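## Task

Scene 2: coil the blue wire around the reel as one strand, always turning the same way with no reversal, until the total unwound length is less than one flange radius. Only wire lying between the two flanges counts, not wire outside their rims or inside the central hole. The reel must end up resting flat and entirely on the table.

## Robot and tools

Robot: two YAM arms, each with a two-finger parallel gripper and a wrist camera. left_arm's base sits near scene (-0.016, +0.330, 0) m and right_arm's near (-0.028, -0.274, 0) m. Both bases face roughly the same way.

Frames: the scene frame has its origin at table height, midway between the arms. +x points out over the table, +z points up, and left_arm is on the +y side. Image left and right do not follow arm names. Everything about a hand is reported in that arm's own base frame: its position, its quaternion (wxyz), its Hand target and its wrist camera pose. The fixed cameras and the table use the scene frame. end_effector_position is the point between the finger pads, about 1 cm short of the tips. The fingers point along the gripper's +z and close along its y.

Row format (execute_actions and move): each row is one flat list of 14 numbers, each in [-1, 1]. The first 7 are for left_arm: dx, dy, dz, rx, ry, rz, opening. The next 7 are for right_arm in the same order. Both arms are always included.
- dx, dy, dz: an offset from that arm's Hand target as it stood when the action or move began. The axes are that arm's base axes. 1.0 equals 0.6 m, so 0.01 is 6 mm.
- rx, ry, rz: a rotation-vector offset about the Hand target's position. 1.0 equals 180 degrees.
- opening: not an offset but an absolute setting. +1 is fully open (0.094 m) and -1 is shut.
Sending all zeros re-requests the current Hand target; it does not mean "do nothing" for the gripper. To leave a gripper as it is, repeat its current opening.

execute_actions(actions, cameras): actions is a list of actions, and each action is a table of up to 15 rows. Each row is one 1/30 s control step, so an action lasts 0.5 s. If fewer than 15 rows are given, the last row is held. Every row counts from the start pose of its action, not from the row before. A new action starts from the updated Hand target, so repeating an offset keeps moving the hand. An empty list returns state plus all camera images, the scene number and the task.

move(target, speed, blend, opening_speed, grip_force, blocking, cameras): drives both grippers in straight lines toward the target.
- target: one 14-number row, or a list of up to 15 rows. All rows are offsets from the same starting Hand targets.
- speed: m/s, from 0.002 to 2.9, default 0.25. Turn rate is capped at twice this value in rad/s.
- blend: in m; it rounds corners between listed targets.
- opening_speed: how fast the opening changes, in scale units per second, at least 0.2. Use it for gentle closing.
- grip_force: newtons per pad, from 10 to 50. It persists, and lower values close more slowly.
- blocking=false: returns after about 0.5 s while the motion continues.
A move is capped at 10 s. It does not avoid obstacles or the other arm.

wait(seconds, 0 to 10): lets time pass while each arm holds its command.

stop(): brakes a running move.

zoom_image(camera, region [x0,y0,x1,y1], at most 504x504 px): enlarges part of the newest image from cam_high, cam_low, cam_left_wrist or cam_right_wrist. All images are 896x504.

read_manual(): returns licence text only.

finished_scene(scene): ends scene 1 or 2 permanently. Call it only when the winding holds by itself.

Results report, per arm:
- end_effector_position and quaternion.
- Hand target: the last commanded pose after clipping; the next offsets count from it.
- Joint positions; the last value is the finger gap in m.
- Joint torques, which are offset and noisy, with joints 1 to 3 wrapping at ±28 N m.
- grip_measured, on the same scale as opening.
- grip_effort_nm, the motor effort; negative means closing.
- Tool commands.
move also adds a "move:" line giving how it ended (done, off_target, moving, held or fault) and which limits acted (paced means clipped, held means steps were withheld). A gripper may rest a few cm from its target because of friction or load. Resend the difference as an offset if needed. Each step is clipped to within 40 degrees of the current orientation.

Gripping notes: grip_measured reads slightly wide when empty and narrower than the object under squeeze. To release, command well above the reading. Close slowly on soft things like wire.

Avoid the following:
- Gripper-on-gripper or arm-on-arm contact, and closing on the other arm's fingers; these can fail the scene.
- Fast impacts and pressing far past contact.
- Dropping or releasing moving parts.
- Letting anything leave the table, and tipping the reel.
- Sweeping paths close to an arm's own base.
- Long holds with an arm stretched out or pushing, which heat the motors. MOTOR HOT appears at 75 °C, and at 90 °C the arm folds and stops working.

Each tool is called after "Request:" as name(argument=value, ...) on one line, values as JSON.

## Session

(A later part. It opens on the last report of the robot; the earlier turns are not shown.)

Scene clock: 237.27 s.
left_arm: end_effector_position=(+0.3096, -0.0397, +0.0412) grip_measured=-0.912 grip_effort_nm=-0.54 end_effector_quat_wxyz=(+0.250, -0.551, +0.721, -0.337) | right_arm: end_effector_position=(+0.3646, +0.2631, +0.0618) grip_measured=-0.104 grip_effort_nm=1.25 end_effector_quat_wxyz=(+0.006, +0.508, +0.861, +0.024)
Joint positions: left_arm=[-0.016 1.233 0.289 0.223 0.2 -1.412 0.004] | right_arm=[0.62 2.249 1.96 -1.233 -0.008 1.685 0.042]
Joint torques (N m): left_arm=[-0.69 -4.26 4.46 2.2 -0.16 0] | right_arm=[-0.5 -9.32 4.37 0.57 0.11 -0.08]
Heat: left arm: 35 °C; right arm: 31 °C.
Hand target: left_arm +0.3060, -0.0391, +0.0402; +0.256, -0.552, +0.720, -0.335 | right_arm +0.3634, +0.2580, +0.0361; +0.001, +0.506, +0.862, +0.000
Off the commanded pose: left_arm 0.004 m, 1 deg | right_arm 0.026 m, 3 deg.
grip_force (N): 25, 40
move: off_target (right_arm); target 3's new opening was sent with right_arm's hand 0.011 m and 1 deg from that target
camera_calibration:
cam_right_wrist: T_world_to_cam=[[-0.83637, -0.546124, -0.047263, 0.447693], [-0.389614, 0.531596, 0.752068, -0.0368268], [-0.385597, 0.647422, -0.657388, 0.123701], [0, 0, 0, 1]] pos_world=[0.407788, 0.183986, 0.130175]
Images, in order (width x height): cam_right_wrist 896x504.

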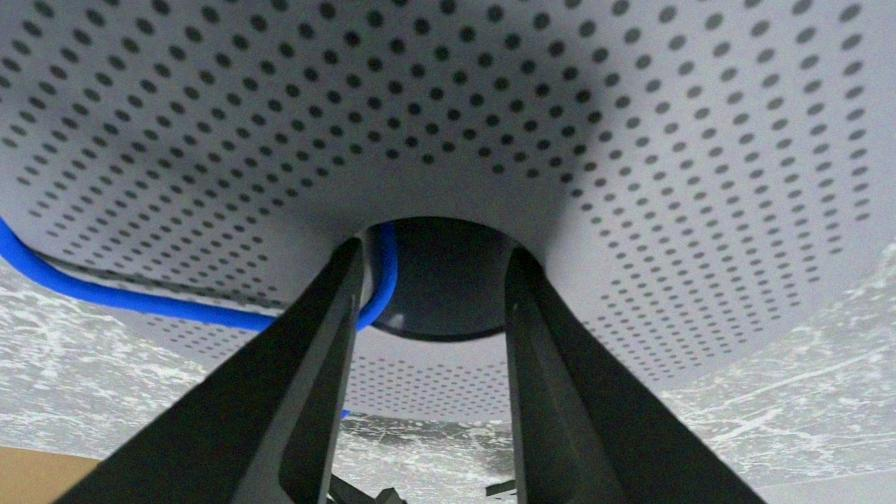

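Request:
move(target=[[0,-0.0917,0,0,0,0,-1,0,0,0,0,0,0.4944,-0.05],[0,-0.2,0,0,0,0,-1,0,0,0,0,0,0.9889,-0.05]], speed=[0.3,0.3], blend=0.01, cameras=["cam_high","cam_left_wrist"])

Scene clock: 247.97 s.
left_arm: end_effector_position=(+0.2967, -0.1563, +0.0317) grip_measured=-0.912 grip_effort_nm=-0.54 end_effector_quat_wxyz=(+0.243, -0.550, +0.727, -0.331) | right_arm: end_effector_position=(+0.3656, +0.2644, +0.0642) grip_measured=-0.073 grip_effort_nm=1.22 end_effector_quat_wxyz=(-0.029, +0.842, -0.539, +0.003)
Joint positions: left_arm=[-0.618 1.405 0.372 0.28 -0.244 -1.807 0.004] | right_arm=[0.617 2.247 1.967 -1.234 -0.017 -1.386 0.044]
Joint torques (N m): left_arm=[-0.53 -3.44 8.44 2.02 -0.44 0.01] | right_arm=[-0.32 -9.02 4.04 0.6 0.18 -0.5]
Heat: left arm: 36 °C; right arm: 30 °C.
Hand target: left_arm +0.3060, -0.1589, +0.0403; +0.257, -0.552, +0.719, -0.335 | right_arm +0.3634, +0.2579, +0.0360; +0.000, +0.853, -0.521, -0.001
Off the commanded pose: left_arm 0.013 m, 2 deg | right_arm 0.029 m, 4 deg.
grip_force (N): 25, 40
move: off_target (left_arm, right_arm)
camera_calibration:
cam_left_wrist: T_world_to_cam=[[0.654934, -0.111739, 0.74738, -0.239405], [-0.696852, -0.471896, 0.540104, 0.123976], [0.292335, -0.874545, -0.386926, -0.101619], [0, 0, 0, 1]] pos_world=[0.272894, -0.0571176, 0.072648]
Images, in order (width x height): cam_high 896x504, cam_left_wrist 896x504.

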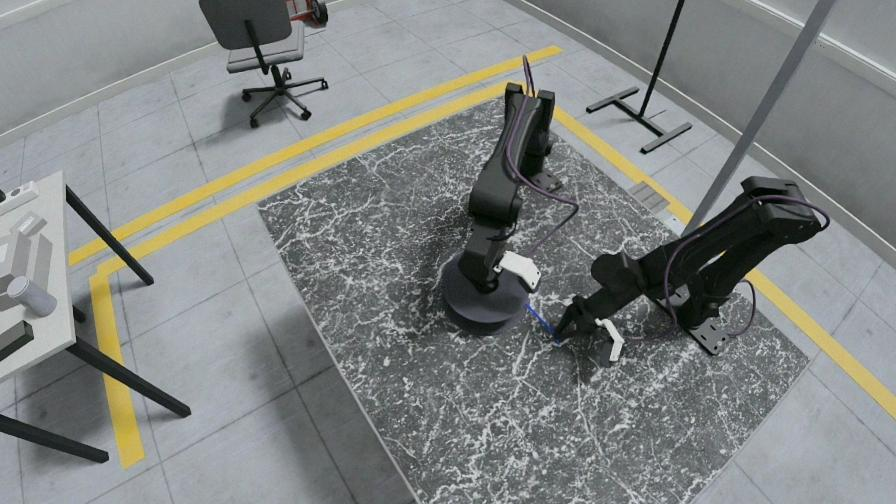

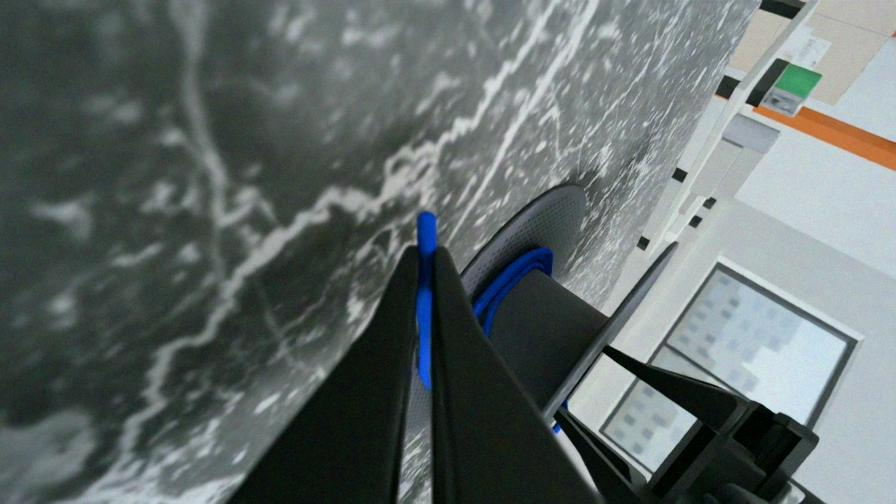

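Request:
move(target=[[0,-0.02,0,0,0,0,-1,0,0,0,0,0,0,-1],[0,-0.02,0,0,0,0,-1,0,0,0.115,0,0,0,-1],[0,-0.02,0,0,0,0,-1,0,0,0.115,0,0,-0.5,-1],[0,-0.02,0,0,0,0,-1,0,0,0.115,0,0,-1.0,-1]], speed=[0.1,0.15,0.5,0.5], blend=[0,0.01,0.01,0], grip_force=[25,50], cameras=["cam_right_wrist","cam_high"])

Scene clock: 258.97 s.
left_arm: end_effector_position=(+0.2981, -0.1674, +0.0326) grip_measured=-0.912 grip_effort_nm=-0.54 end_effector_quat_wxyz=(+0.246, -0.551, +0.726, -0.332) | right_arm: end_effector_position=(+0.3621, +0.2590, +0.1075) grip_measured=-0.994 grip_effort_nm=-0.36 end_effector_quat_wxyz=(+0.002, +0.516, +0.857, +0.009)
Joint positions: left_arm=[-0.661 1.437 0.4 0.28 -0.28 -1.838 0.004] | right_arm=[0.617 2.277 2.19 -1.465 -0.004 1.701 0]
Joint torques (N m): left_arm=[-0.62 -3.66 8.44 1.96 -0.43 -0.01] | right_arm=[-0.18 -11.17 8.42 -0.01 0.07 0.13]
Heat: left arm: 37 °C; right arm: 30 °C.
Hand target: left_arm +0.3061, -0.1710, +0.0403; +0.257, -0.552, +0.719, -0.335 | right_arm +0.3634, +0.2580, +0.1050; +0.001, +0.521, +0.853, +0.000
Off the commanded pose: left_arm 0.012 m, 2 deg | right_arm 0.003 m, 1 deg.
grip_force (N): 25, 50
move: off_target (left_arm)
camera_calibration:
cam_right_wrist: T_world_to_cam=[[-0.847032, -0.53126, -0.0172722, 0.442281], [-0.362869, 0.554196, 0.749128, -0.0851907], [-0.38841, 0.640804, -0.6622, 0.158619], [0, 0, 0, 1]] pos_world=[0.405322, 0.180535, 0.176495]
Images, in order (width x height): cam_high 896x504, cam_right_wrist 896x504.

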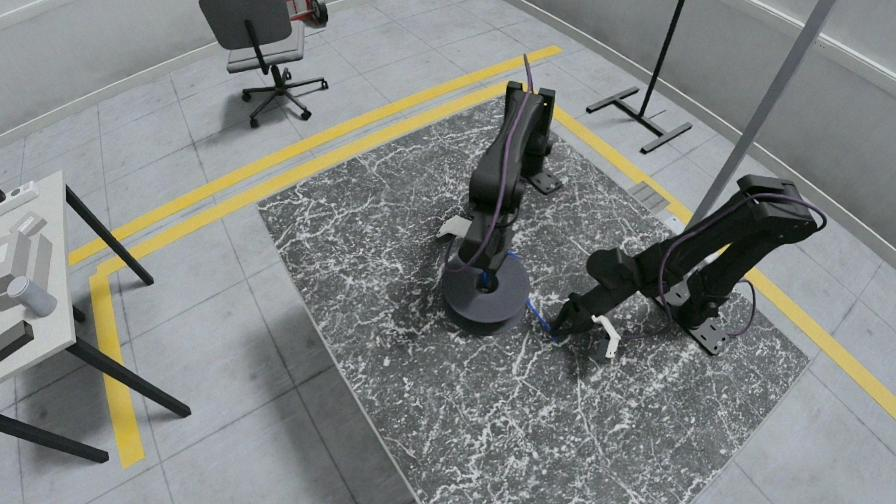

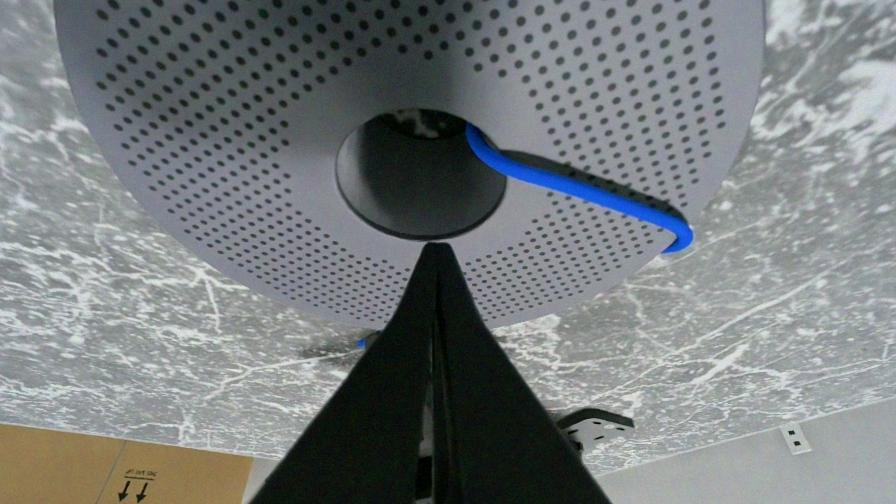

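Request:
move(target=[[0,0,0,0,0,0,-1,0.001,0.0008,-0.0917,0,0,0,-1],[0,0,0,0,0,0,-1,0.001,0.0008,-0.115,0,0,0,-1],[0,0,0,0,0,0,-1,0.001,0.0008,-0.115,0,0,0,-0.05],[0,-0.0967,0,0,0,0,-1,0.001,0.0008,-0.115,0,0,0.5,-0.05]], speed=[0.12,0.06,0.1,0.25], grip_force=[25,40], cameras=["cam_right_wrist","cam_left_wrist","cam_high"])

Scene clock: 271.83 s.
left_arm: end_effector_position=(+0.3016, -0.2265, +0.0364) grip_measured=-0.912 grip_effort_nm=-0.55 end_effector_quat_wxyz=(+0.247, -0.550, +0.722, -0.339) | right_arm: end_effector_position=(+0.3684, +0.2723, +0.0586) grip_measured=-0.184 grip_effort_nm=1.25 end_effector_quat_wxyz=(+0.026, -0.218, +0.975, +0.037)
Joint positions: left_arm=[-0.837 1.593 0.56 0.25 -0.407 -1.968 0.004] | right_arm=[0.615 2.258 1.96 -1.197 -0.049 0.178 0.038]
Joint torques (N m): left_arm=[-0.61 -4.81 8.39 1.69 -0.48 0.02] | right_arm=[-0.36 -9.87 4.97 0.17 0.45 -0.45]
Heat: left arm: 37 °C; right arm: 30 °C.
Hand target: left_arm +0.3060, -0.2290, +0.0402; +0.257, -0.552, +0.720, -0.335 | right_arm +0.3639, +0.2583, +0.0360; +0.000, -0.235, +0.972, +0.001
Off the commanded pose: left_arm 0.006 m, 1 deg | right_arm 0.027 m, 5 deg.
grip_force (N): 25, 40
move: off_target (right_arm); target 3's new opening was sent with right_arm's hand 0.013 m and 2 deg from that target
camera_calibration:
cam_left_wrist: T_world_to_cam=[[0.641936, -0.100071, 0.7602, -0.247827], [-0.704447, -0.46847, 0.533189, 0.0949807], [0.302774, -0.877794, -0.371223, -0.166937], [0, 0, 0, 1]] pos_world=[0.276543, -0.126841, 0.0757849]
cam_right_wrist: T_world_to_cam=[[0.490937, -0.869472, -0.0547629, 0.0553583], [-0.605271, -0.38562, 0.69638, 0.294668], [-0.6266, -0.308732, -0.715581, 0.469634], [0, 0, 0, 1]] pos_world=[0.445449, 0.306753, 0.133892]
Images, in order (width x height): cam_high 896x504, cam_left_wrist 896x504, cam_right_wrist 896x504.

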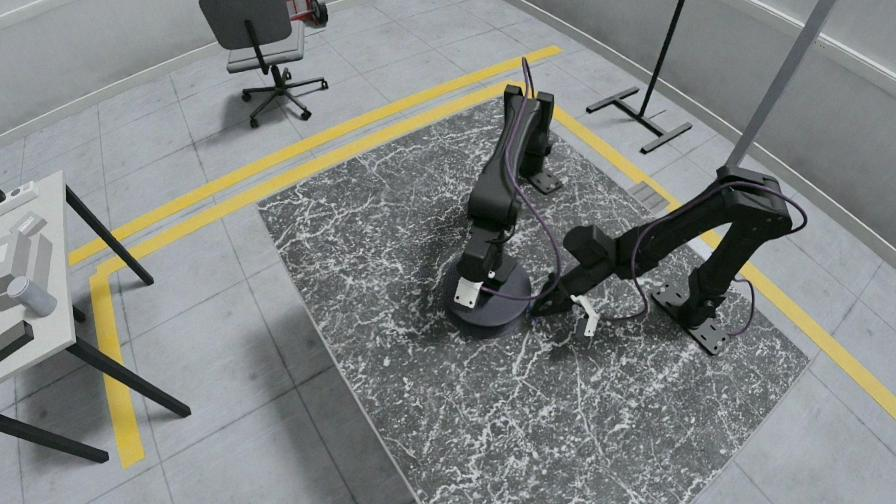

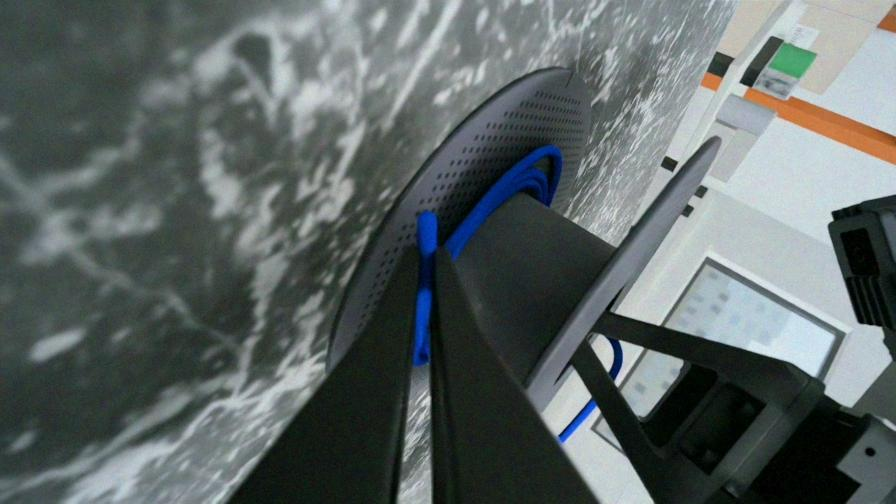

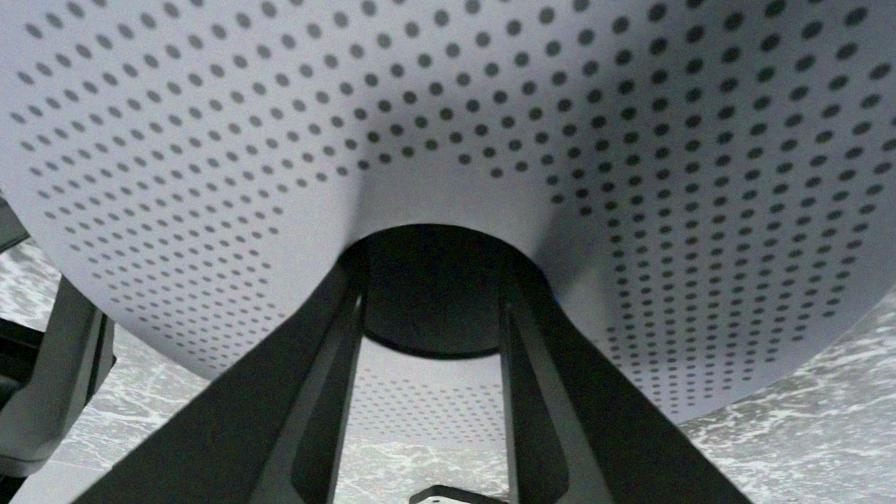

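Request:
move(target=[0,-0.058,0,0,0,0,-1,0,0,0,0,0,0.25,-0.05], speed=0.2, cameras=["cam_left_wrist","cam_high"])

Scene clock: 280.73 s.
left_arm: end_effector_position=(+0.2957, -0.2573, +0.0291) grip_measured=-0.913 grip_effort_nm=-0.54 end_effector_quat_wxyz=(+0.242, -0.548, +0.732, -0.324) | right_arm: end_effector_position=(+0.3645, +0.2720, +0.0596) grip_measured=-0.173 grip_effort_nm=1.25 end_effector_quat_wxyz=(+0.031, -0.571, +0.820, +0.032)
Joint positions: left_arm=[-0.922 1.688 0.665 0.177 -0.454 -2.031 0.004] | right_arm=[0.614 2.258 1.964 -1.215 -0.064 -0.601 0.039]
Joint torques (N m): left_arm=[-0.4 -5.67 9.11 1.86 -0.6 -0.02] | right_arm=[-0.01 -9.78 4.86 0.35 0.61 -0.53]
Heat: left arm: 36 °C; right arm: 30 °C.
Hand target: left_arm +0.3060, -0.2638, +0.0403; +0.257, -0.552, +0.720, -0.335 | right_arm +0.3640, +0.2584, +0.0361; +0.000, -0.589, +0.808, +0.001
Off the commanded pose: left_arm 0.017 m, 3 deg | right_arm 0.027 m, 6 deg.
grip_force (N): 25, 40
move: off_target (left_arm, right_arm)
camera_calibration:
cam_left_wrist: T_world_to_cam=[[0.661078, -0.125781, 0.7397, -0.253283], [-0.694902, -0.474468, 0.540362, 0.0757145], [0.282996, -0.87124, -0.401065, -0.186581], [0, 0, 0, 1]] pos_world=[0.272856, -0.158491, 0.0716092]
Images, in order (width x height): cam_high 896x504, cam_left_wrist 896x504.

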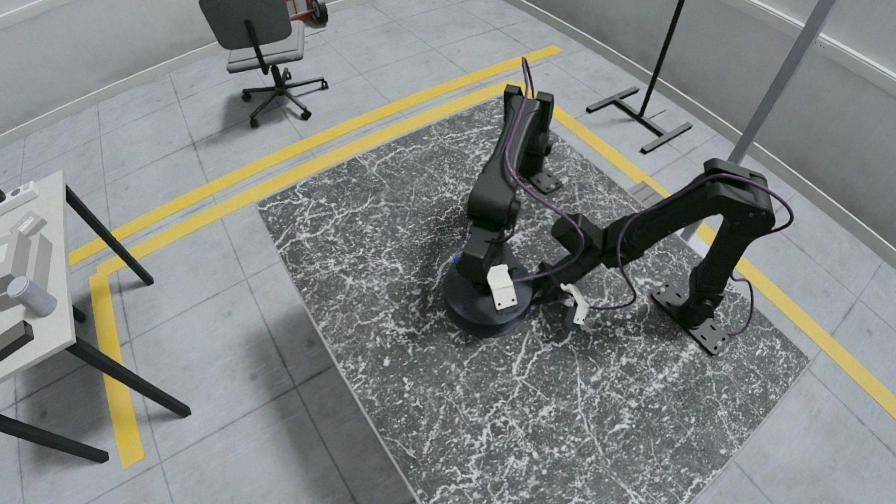

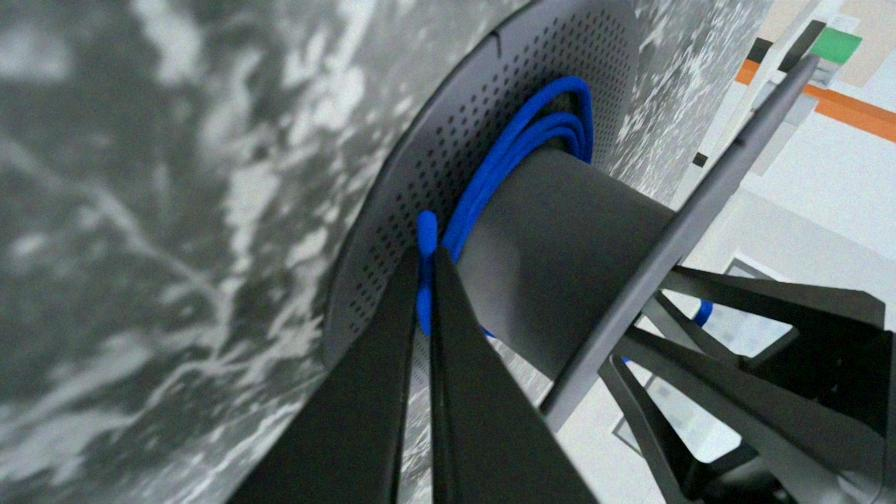

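Request:
move(target=[[-0.005,-0.015,0,0,0,0,-1,0,0,0,0,0,0,-0.05],[-0.005,-0.015,0,0,0,0,-0.5,0,0,0,0,0,0,-0.05],[-0.055,-0.0017,0.045,0,0,0,-0.5,0,0,0,0,0,0,-0.05],[-0.075,0.16,0.1,0,0,0,-0.5,0,0,0,0,0,0,-0.05]], speed=[0.05,0.1,0.1,0.2], blend=[0,0,0.01,0], opening_speed=0.4, cameras=["all"])

Scene clock: 311.60 s.
left_arm: end_effector_position=(+0.2662, -0.1761, +0.1089) grip_measured=-0.502 grip_effort_nm=0.15 end_effector_quat_wxyz=(+0.254, -0.553, +0.711, -0.352) | right_arm: end_effector_position=(+0.3647, +0.2716, +0.0596) grip_measured=-0.173 grip_effort_nm=1.25 end_effector_quat_wxyz=(+0.031, -0.574, +0.817, +0.031)
Joint positions: left_arm=[-0.813 1.099 0.516 -0.162 -0.406 -1.954 0.023] | right_arm=[0.613 2.258 1.964 -1.216 -0.063 -0.61 0.039]
Joint torques (N m): left_arm=[0.39 -3.56 5.48 1.73 -0.18 0.13] | right_arm=[0.03 -9.72 4.85 0.33 0.65 -0.4]
Heat: left arm: 35 °C; right arm: 30 °C.
Hand target: left_arm +0.2610, -0.1678, +0.1003; +0.257, -0.552, +0.719, -0.335 | right_arm +0.3640, +0.2585, +0.0361; +0.000, -0.589, +0.808, +0.001
Off the commanded pose: left_arm 0.013 m, 2 deg | right_arm 0.027 m, 5 deg.
grip_force (N): 25, 40
move: off_target (left_arm, right_arm); target 2's new opening was sent with left_arm's hand 0.020 m and 3 deg from that target
camera_calibration:
cam_left_wrist: T_world_to_cam=[[0.621977, -0.076712, 0.779269, -0.267776], [-0.712023, -0.469523, 0.522084, 0.0580676], [0.325835, -0.879581, -0.346653, -0.0943593], [0, 0, 0, 1]] pos_world=[0.238642, -0.0762742, 0.145644]
cam_right_wrist: T_world_to_cam=[[0.963097, -0.269031, -0.0082086, -0.281458], [-0.19056, -0.703085, 0.685097, 0.227169], [-0.190084, -0.65825, -0.728406, 0.404248], [0, 0, 0, 1]] pos_world=[0.391201, 0.350094, 0.136514]

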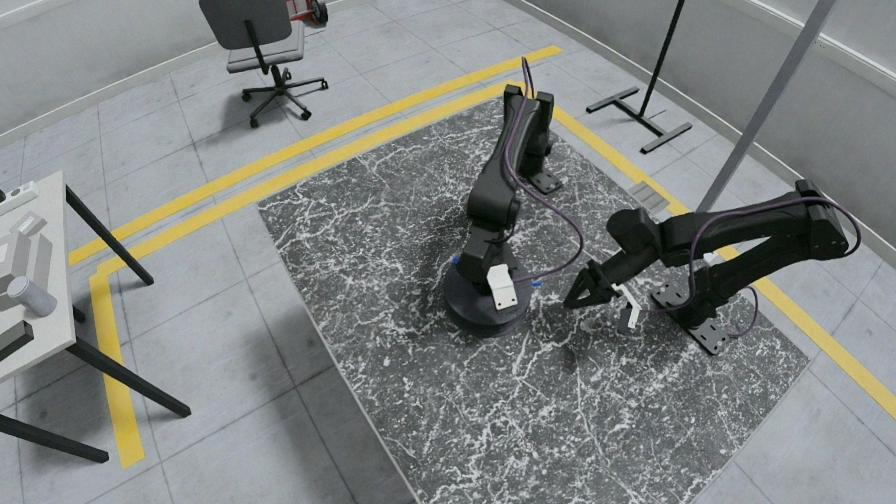

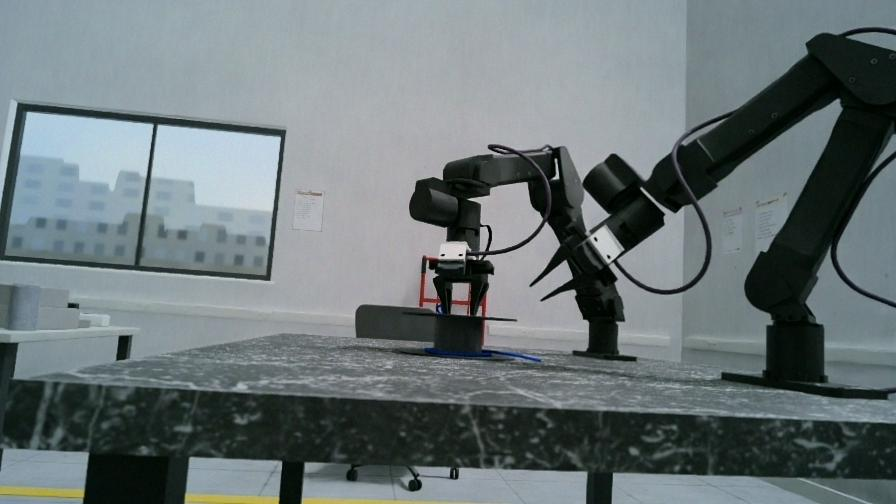

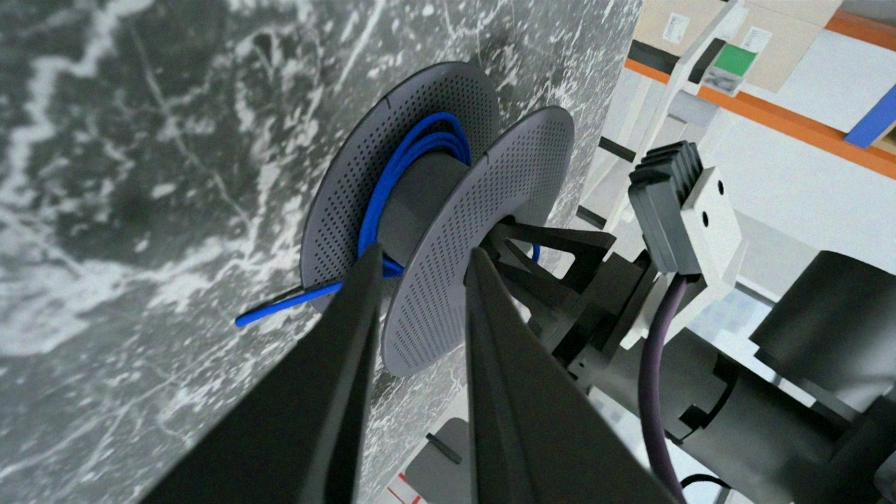

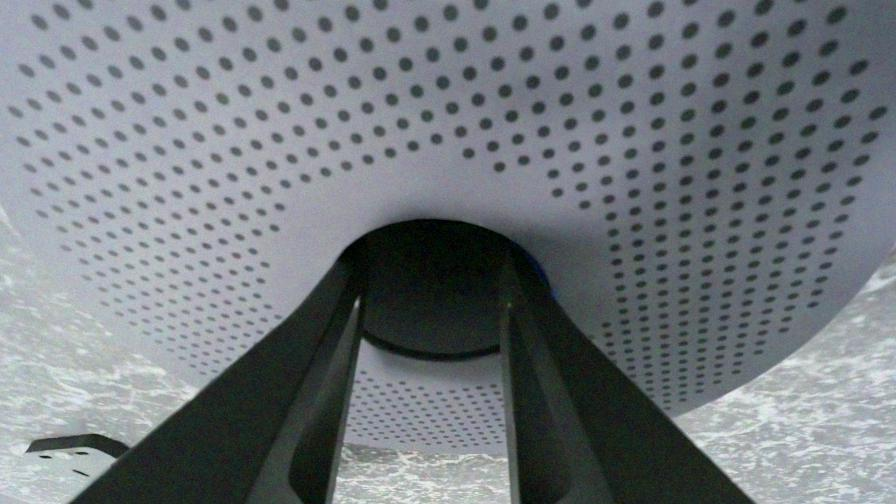

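Request:
move(target=[[0,0,0,0,0,0,-1,0,0,0,0,0,0,-1],[-0.03,-0.06,0,0,0,-0.03,-1,0,0,0.115,0,0,0,-1],[-0.0992,-0.2037,-0.0172,0,0,-0.1,-1,0,0,0.115,0,0,-0.4,-1]], speed=[0.1,0.15,0.4], blend=[0,0.01,0], grip_force=[25,50], cameras=["cam_right_wrist","cam_left_wrist","cam_high"])

Scene clock: 358.10 s.
left_arm: end_effector_position=(+0.1965, -0.2816, +0.0782) grip_measured=-0.987 grip_effort_nm=-0.54 end_effector_quat_wxyz=(+0.193, -0.431, +0.805, -0.359) | right_arm: end_effector_position=(+0.3620, +0.2565, +0.1082) grip_measured=-0.994 grip_effort_nm=-0.36 end_effector_quat_wxyz=(+0.005, -0.006, +1.000, +0.004)
Joint positions: left_arm=[-1.188 1.331 0.574 -0.07 -0.436 -2 0.001] | right_arm=[0.614 2.279 2.196 -1.476 -0.001 0.602 0]
Joint torques (N m): left_arm=[-0.62 -3.58 9.72 1.91 -0.47 0.02] | right_arm=[0.18 -11.06 8.55 0.08 0.03 0.09]
Heat: left arm: 35 °C; right arm: 30 °C.
Hand target: left_arm +0.2014, -0.2901, +0.0899; +0.201, -0.432, +0.797, -0.371 | right_arm +0.3639, +0.2585, +0.1050; +0.000, -0.002, +1.000, +0.000
Off the commanded pose: left_arm 0.015 m, 2 deg | right_arm 0.004 m, 1 deg.
grip_force (N): 25, 50
move: off_target (left_arm)
camera_calibration:
cam_left_wrist: T_world_to_cam=[[0.589672, -0.313543, 0.744297, -0.26626], [-0.807484, -0.247166, 0.53561, 0.0552034], [0.0160283, -0.916842, -0.398928, -0.12057], [0, 0, 0, 1]] pos_world=[0.203514, -0.180383, 0.12051]
cam_right_wrist: T_world_to_cam=[[0.0844948, -0.996408, -0.00566398, 0.221738], [-0.67072, -0.0610786, 0.739192, 0.186045], [-0.736882, -0.0586589, -0.673471, 0.467366], [0, 0, 0, 1]] pos_world=[0.450442, 0.25972, 0.178491]
Images, in order (width x height): cam_high 896x504, cam_left_wrist 896x504, cam_right_wrist 896x504.

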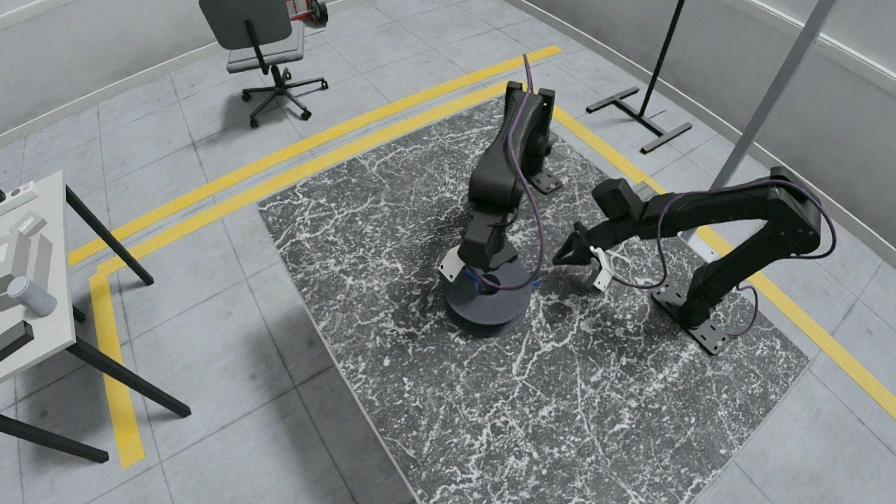

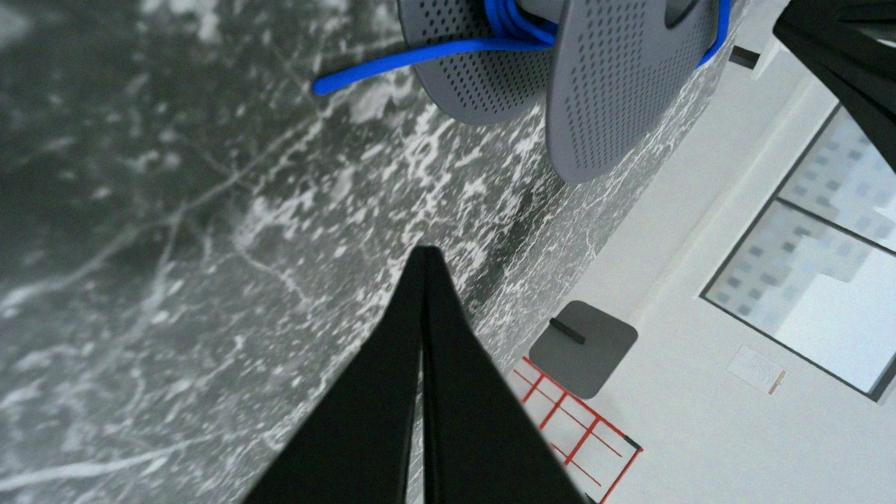

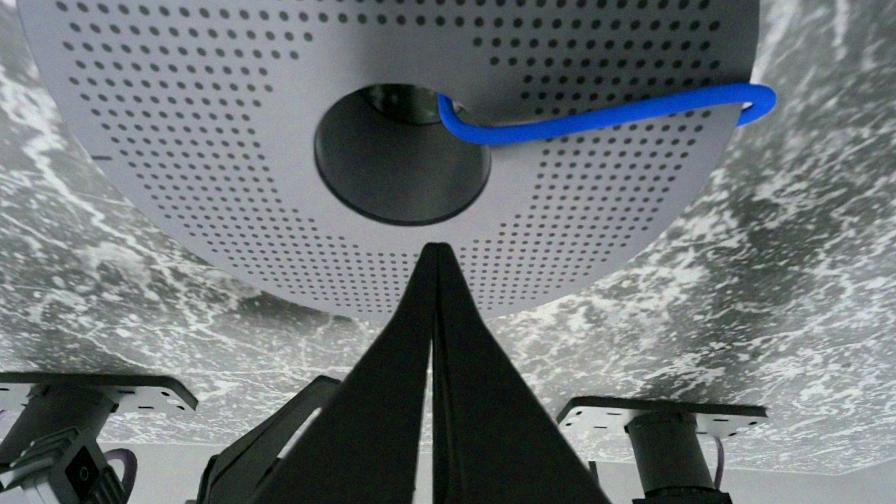

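Request:
execute_actions(actions=[], cameras=["all"])

Scene clock: 380.60 s.
left_arm: end_effector_position=(+0.1965, -0.2816, +0.0782) grip_measured=-0.987 grip_effort_nm=-0.54 end_effector_quat_wxyz=(+0.193, -0.431, +0.805, -0.359) | right_arm: end_effector_position=(+0.3620, +0.2565, +0.1082) grip_measured=-0.994 grip_effort_nm=-0.36 end_effector_quat_wxyz=(+0.005, -0.006, +1.000, +0.004)
Joint positions: left_arm=[-1.188 1.331 0.574 -0.07 -0.436 -2 0.001] | right_arm=[0.614 2.279 2.196 -1.476 -0.001 0.603 0]
Joint velocities: within noise
Joint torques (N m): left_arm=[-0.61 -3.55 9.72 1.91 -0.47 0.03] | right_arm=[-0.01 -10.93 8.4 0.06 -0.01 0.12]
Heat: left arm: 35 °C; right arm: 31 °C.
Hand target: left_arm +0.2014, -0.2900, +0.0899; +0.201, -0.432, +0.797, -0.371 | right_arm +0.3639, +0.2585, +0.1050; +0.001, -0.002, +1.000, +0.000
Tool commands: left_gripper/opening=-1.0 right_gripper/opening=-1.0
Off the commanded pose: left_arm 0.015 m, 2 deg | right_arm 0.004 m, 1 deg.
grip_force (N): 25, 50
camera_calibration:
cam_left_wrist: T_world_to_cam=[[0.589672, -0.313543, 0.744297, -0.26626], [-0.807484, -0.247166, 0.53561, 0.0552034], [0.0160283, -0.916842, -0.398928, -0.12057], [0, 0, 0, 1]] pos_world=[0.203514, -0.180383, 0.12051]
cam_right_wrist: T_world_to_cam=[[0.0841471, -0.996438, -0.00546245, 0.221867], [-0.670445, -0.0606715, 0.739474, 0.185765], [-0.737172, -0.0585623, -0.673163, 0.467417], [0, 0, 0, 1]] pos_world=[0.450442, 0.25972, 0.178492]

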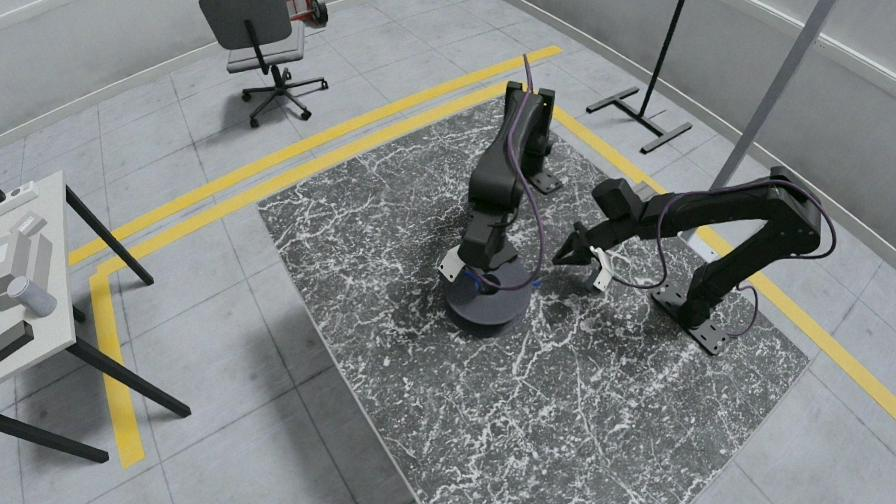

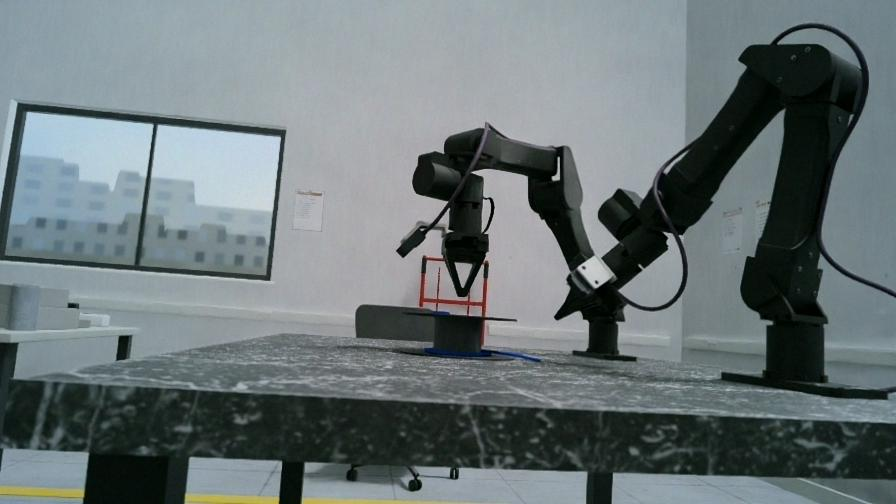

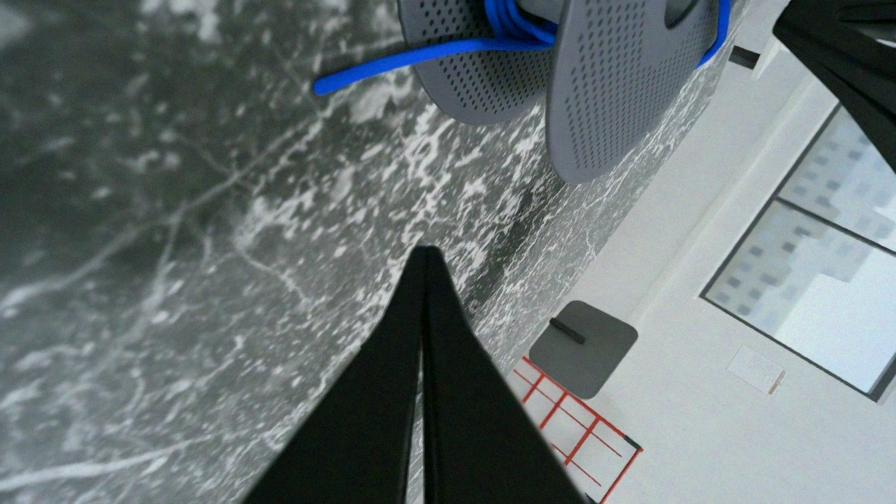

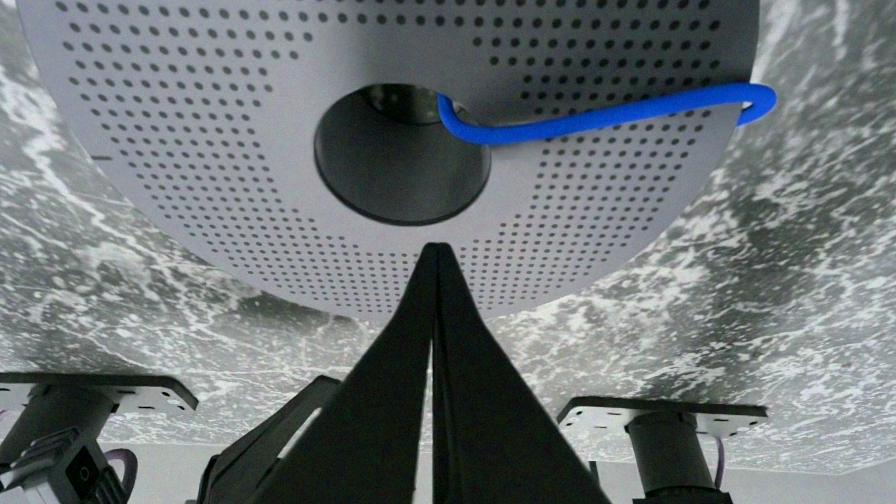

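Request:
move(target=[0,0,0,0,0,0,-1, -0.0015,0.015,-0.025,0,0,0,-1], speed=0.1, grip_force=[25, 40])

Scene clock: 398.67 s.
left_arm: end_effector_position=(+0.1965, -0.2816, +0.0782) grip_measured=-0.987 grip_effort_nm=-0.54 end_effector_quat_wxyz=(+0.193, -0.431, +0.805, -0.359) | right_arm: end_effector_position=(+0.3603, +0.2637, +0.1001) grip_measured=-0.994 grip_effort_nm=-0.36 end_effector_quat_wxyz=(+0.002, -0.005, +1.000, +0.002)
Joint positions: left_arm=[-1.188 1.331 0.574 -0.07 -0.436 -2 0.001] | right_arm=[0.629 2.298 2.196 -1.463 -0.001 0.62 0]
Joint torques (N m): left_arm=[-0.65 -3.56 9.74 1.9 -0.46 0.02] | right_arm=[0.24 -11.43 5.94 0.45 0.04 0.14]
Heat: left arm: 35 °C; right arm: 32 °C.
Hand target: left_arm +0.2014, -0.2900, +0.0899; +0.201, -0.432, +0.797, -0.371 | right_arm +0.3631, +0.2675, +0.0900; +0.001, -0.002, +1.000, +0.000
Off the commanded pose: left_arm 0.015 m, 2 deg | right_arm 0.011 m, 0 deg.
grip_force (N): 25, 40
move: off_target (left_arm, right_arm)

Request:
move(target=[0,0,0,0,0,0,-1, 0.0032,0.005,-0.0333,0,0,0,-1], speed=0.1, cameras=["cam_right_wrist"])

Scene clock: 402.57 s.
left_arm: end_effector_position=(+0.1965, -0.2816, +0.0782) grip_measured=-0.987 grip_effort_nm=-0.54 end_effector_quat_wxyz=(+0.193, -0.431, +0.805, -0.359) | right_arm: end_effector_position=(+0.3656, +0.2675, +0.0827) grip_measured=-0.994 grip_effort_nm=-0.36 end_effector_quat_wxyz=(+0.006, -0.003, +1.000, +0.005)
Joint positions: left_arm=[-1.188 1.331 0.574 -0.07 -0.436 -2 0.001] | right_arm=[0.629 2.309 2.146 -1.392 -0.001 0.623 0]
Joint torques (N m): left_arm=[-0.62 -3.58 9.73 1.91 -0.46 0.02] | right_arm=[0.4 -11.6 5.09 0.49 0.03 0.15]
Heat: left arm: 35 °C; right arm: 32 °C.
Hand target: left_arm +0.2014, -0.2900, +0.0899; +0.201, -0.432, +0.797, -0.371 | right_arm +0.3650, +0.2704, +0.0700; +0.001, -0.002, +1.000, +0.000
Off the commanded pose: left_arm 0.015 m, 2 deg | right_arm 0.013 m, 1 deg.
grip_force (N): 25, 40
move: off_target (left_arm, right_arm)
camera_calibration:
cam_right_wrist: T_world_to_cam=[[0.0792013, -0.996828, -0.00775569, 0.234509], [-0.67291, -0.0592018, 0.737351, 0.208355], [-0.735472, -0.0531803, -0.675465, 0.451687], [0, 0, 0, 1]] pos_world=[0.453834, 0.270121, 0.153287]
Images, in order (width x height): cam_right_wrist 896x504.

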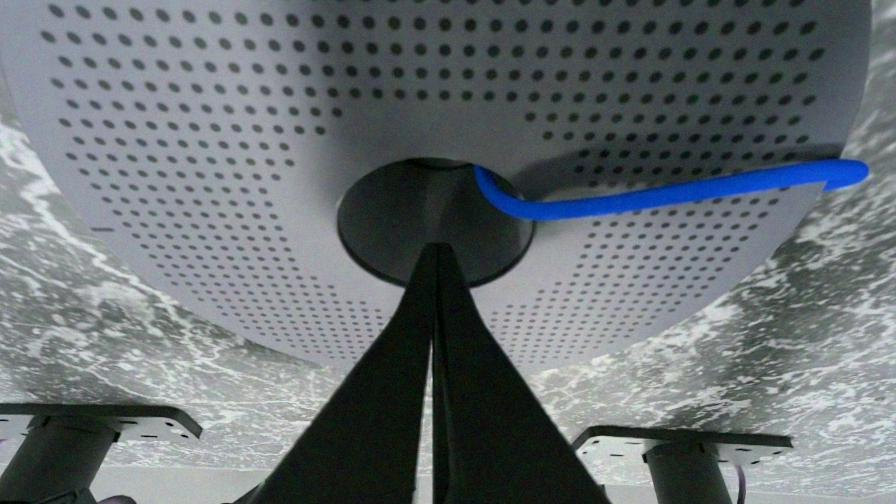

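Request:
move(target=[0,0,0,0,0,0,-1, -0.005,-0.0032,-0.0333,0,0,0,-1], speed=0.1)

Request:
move(target=[0,0,0,0,0,0,-1, 0,-0.0045,-0.0233,0,0,0,-1], speed=0.1)

Scene clock: 418.10 s.
left_arm: end_effector_position=(+0.1965, -0.2816, +0.0782) grip_measured=-0.987 grip_effort_nm=-0.54 end_effector_quat_wxyz=(+0.193, -0.431, +0.805, -0.359) | right_arm: end_effector_position=(+0.3629, +0.2655, +0.0557) grip_measured=-0.994 grip_effort_nm=-0.36 end_effector_quat_wxyz=(+0.000, -0.003, +1.000, +0.000)
Joint positions: left_arm=[-1.188 1.331 0.574 -0.07 -0.436 -2 0.001] | right_arm=[0.629 2.309 2.039 -1.3 -0.001 0.624 0]
Joint torques (N m): left_arm=[-0.64 -3.54 9.73 1.89 -0.46 0.03] | right_arm=[0.61 -13.27 5.11 0.49 0 0.14]
Heat: left arm: 35 °C; right arm: 30 °C.
Hand target: left_arm +0.2014, -0.2900, +0.0899; +0.201, -0.432, +0.797, -0.371 | right_arm +0.3620, +0.2685, +0.0500; +0.001, -0.001, +1.000, +0.000
Off the commanded pose: left_arm 0.015 m, 2 deg | right_arm 0.007 m, 0 deg.
grip_force (N): 25, 40
move: off_target (left_arm)

Scene clock: 418.93 s.
left_arm: end_effector_position=(+0.1965, -0.2816, +0.0782) grip_measured=-0.987 grip_effort_nm=-0.54 end_effector_quat_wxyz=(+0.193, -0.431, +0.805, -0.359) | right_arm: end_effector_position=(+0.3626, +0.2653, +0.0412) grip_measured=-0.994 grip_effort_nm=-0.36 end_effector_quat_wxyz=(+0.001, -0.003, +1.000, +0.001)
Joint positions: left_arm=[-1.188 1.331 0.574 -0.07 -0.436 -2 0.001] | right_arm=[0.629 2.309 1.981 -1.241 -0.001 0.624 0]
Joint torques (N m): left_arm=[-0.65 -3.58 9.76 1.91 -0.46 0.01] | right_arm=[0.1 -13.59 4.92 0.4 0.01 0.08]
Heat: left arm: 35 °C; right arm: 30 °C.
Hand target: left_arm +0.2014, -0.2900, +0.0899; +0.201, -0.432, +0.797, -0.371 | right_arm +0.3620, +0.2658, +0.0360; +0.000, -0.001, +1.000, +0.000
Off the commanded pose: left_arm 0.015 m, 2 deg | right_arm 0.005 m, 0 deg.
grip_force (N): 25, 40
move: off_target (left_arm)

Request:
move(target=[0,0,0,0,0,0,-1, 0,0,0,0,0,0,-0.05], speed=0.1)

Request:
move(target=[0.0852,-0.06,-0.1215,0,0,0,-1, 0,0,0,0,0,0,-0.05], speed=0.1, cameras=["cam_left_wrist", "cam_low"])

Scene clock: 443.13 s.
left_arm: end_effector_position=(+0.1965, -0.2816, +0.0782) grip_measured=-0.987 grip_effort_nm=-0.54 end_effector_quat_wxyz=(+0.193, -0.431, +0.805, -0.359) | right_arm: end_effector_position=(+0.3652, +0.2698, +0.0607) grip_measured=-0.155 grip_effort_nm=1.25 end_effector_quat_wxyz=(+0.017, -0.006, +1.000, +0.020)
Joint positions: left_arm=[-1.188 1.331 0.574 -0.07 -0.436 -2 0.001] | right_arm=[0.629 2.268 1.987 -1.239 -0.012 0.617 0.04]
Joint torques (N m): left_arm=[-0.61 -3.54 9.74 1.91 -0.47 0.03] | right_arm=[0.16 -9.83 4.21 0.55 0.12 0.15]
Heat: left arm: 36 °C; right arm: 30 °C.
Hand target: left_arm +0.2014, -0.2900, +0.0899; +0.201, -0.432, +0.797, -0.371 | right_arm +0.3619, +0.2658, +0.0361; +0.000, -0.002, +1.000, +0.000
Off the commanded pose: left_arm 0.015 m, 2 deg | right_arm 0.025 m, 3 deg.
grip_force (N): 25, 40
move: off_target (left_arm, right_arm)

Scene clock: 444.73 s.
left_arm: end_effector_position=(+0.2463, -0.3203, +0.0135) grip_measured=-0.987 grip_effort_nm=-0.54 end_effector_quat_wxyz=(+0.197, -0.434, +0.799, -0.366) | right_arm: end_effector_position=(+0.3652, +0.2698, +0.0609) grip_measured=-0.155 grip_effort_nm=1.25 end_effector_quat_wxyz=(+0.017, -0.006, +1.000, +0.020)
Joint positions: left_arm=[-1.081 1.766 0.63 0.357 -0.373 -1.919 0.001] | right_arm=[0.629 2.267 1.987 -1.239 -0.012 0.617 0.04]
Joint torques (N m): left_arm=[0.49 -5.76 7.49 2.03 -0.27 0.19] | right_arm=[0.13 -9.8 4.21 0.53 0.12 0.13]
Heat: left arm: 36 °C; right arm: 30 °C.
Hand target: left_arm +0.2526, -0.3261, +0.0171; +0.201, -0.432, +0.797, -0.371 | right_arm +0.3619, +0.2658, +0.0361; +0.000, -0.002, +1.000, +0.000
Off the commanded pose: left_arm 0.009 m, 1 deg | right_arm 0.025 m, 3 deg.
grip_force (N): 25, 40
move: off_target (right_arm)
camera_calibration:
cam_left_wrist: T_world_to_cam=[[0.582862, -0.297737, 0.756059, -0.253011], [-0.812016, -0.247827, 0.528405, 0.121492], [0.0300464, -0.921919, -0.386216, -0.187866], [0, 0, 0, 1]] pos_world=[0.251768, -0.218419, 0.0545381]
Images, in order (width x height): cam_low 896x504, cam_left_wrist 896x504.

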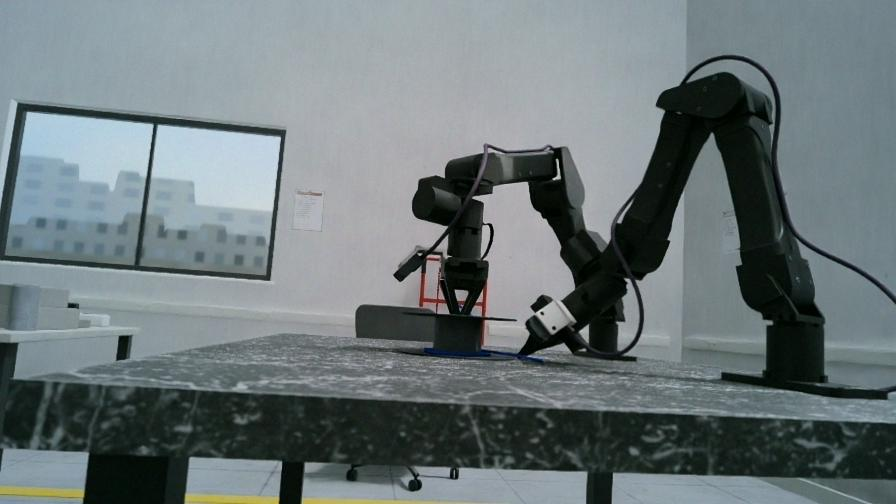

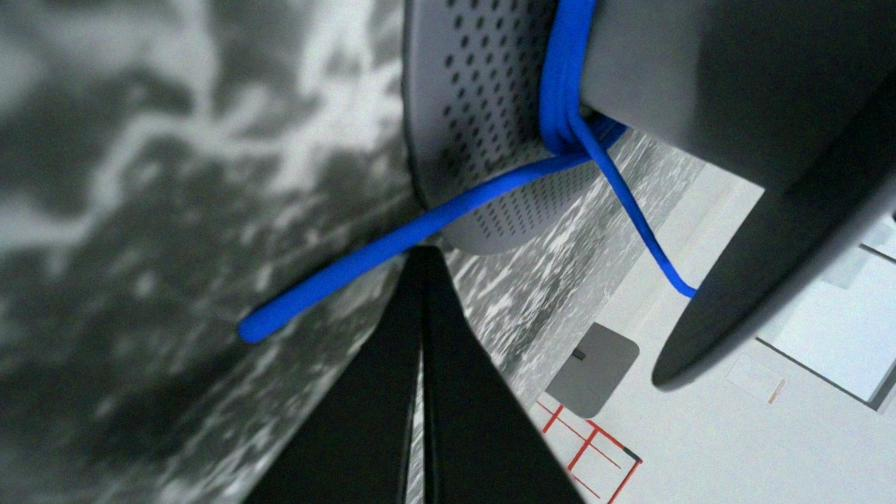

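Request:
move(target=[0,0,0,0,0,0,-1, 0,0,0,0,0,0.14,-0.05], speed=0.15, cameras=["cam_left_wrist", "cam_right_wrist"])

Scene clock: 473.27 s.
left_arm: end_effector_position=(+0.2463, -0.3206, +0.0136) grip_measured=-0.987 grip_effort_nm=-0.54 end_effector_quat_wxyz=(+0.197, -0.434, +0.799, -0.367) | right_arm: end_effector_position=(+0.3648, +0.2722, +0.0609) grip_measured=-0.155 grip_effort_nm=1.25 end_effector_quat_wxyz=(+0.020, -0.201, +0.979, +0.023)
Joint positions: left_arm=[-1.081 1.766 0.63 0.358 -0.372 -1.919 0.001] | right_arm=[0.629 2.267 1.987 -1.235 -0.025 0.224 0.04]
Joint torques (N m): left_arm=[0.49 -5.74 7.49 2 -0.23 0.13] | right_arm=[-0.03 -9.54 4.33 0.48 0.24 -0.45]
Heat: left arm: 36 °C; right arm: 29 °C.
Hand target: left_arm +0.2525, -0.3261, +0.0171; +0.201, -0.432, +0.797, -0.371 | right_arm +0.3619, +0.2658, +0.0361; +0.000, -0.220, +0.976, +0.000
Off the commanded pose: left_arm 0.009 m, 1 deg | right_arm 0.026 m, 4 deg.
grip_force (N): 25, 40
move: off_target (right_arm)
camera_calibration:
cam_left_wrist: T_world_to_cam=[[0.582426, -0.297381, 0.756534, -0.25297], [-0.81235, -0.246648, 0.528443, 0.12186], [0.0294486, -0.92235, -0.385232, -0.188051], [0, 0, 0, 1]] pos_world=[0.251867, -0.21862, 0.0545408]
cam_right_wrist: T_world_to_cam=[[0.460972, -0.886863, -0.0312841, 0.0712867], [-0.613687, -0.344049, 0.710646, 0.281688], [-0.641009, -0.308389, -0.702854, 0.473329], [0, 0, 0, 1]] pos_world=[0.443415, 0.306105, 0.134731]
Images, in order (width x height): cam_left_wrist 896x504, cam_right_wrist 896x504.

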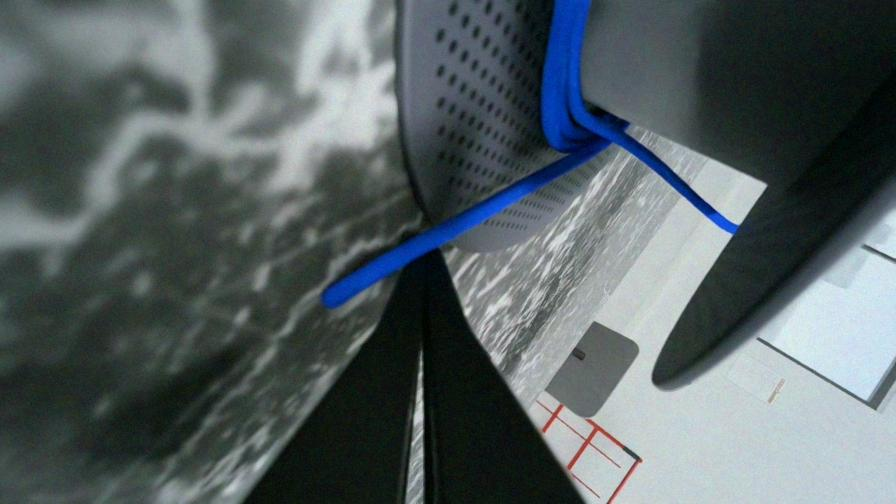

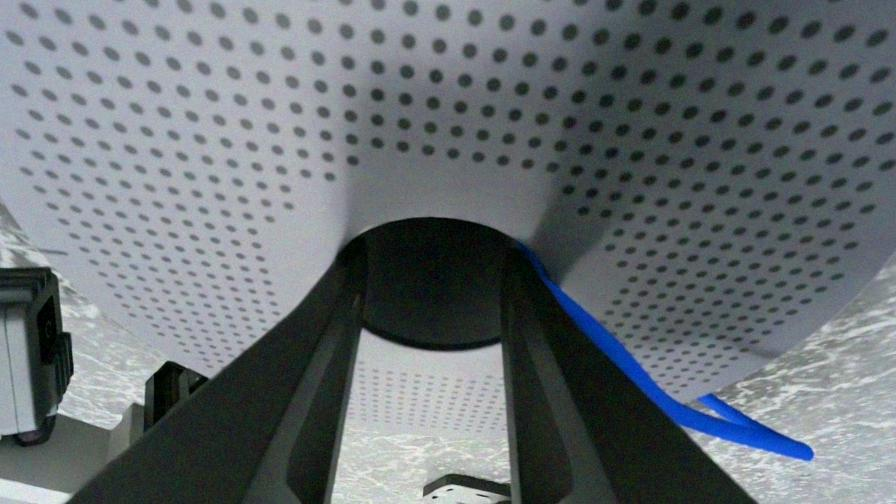

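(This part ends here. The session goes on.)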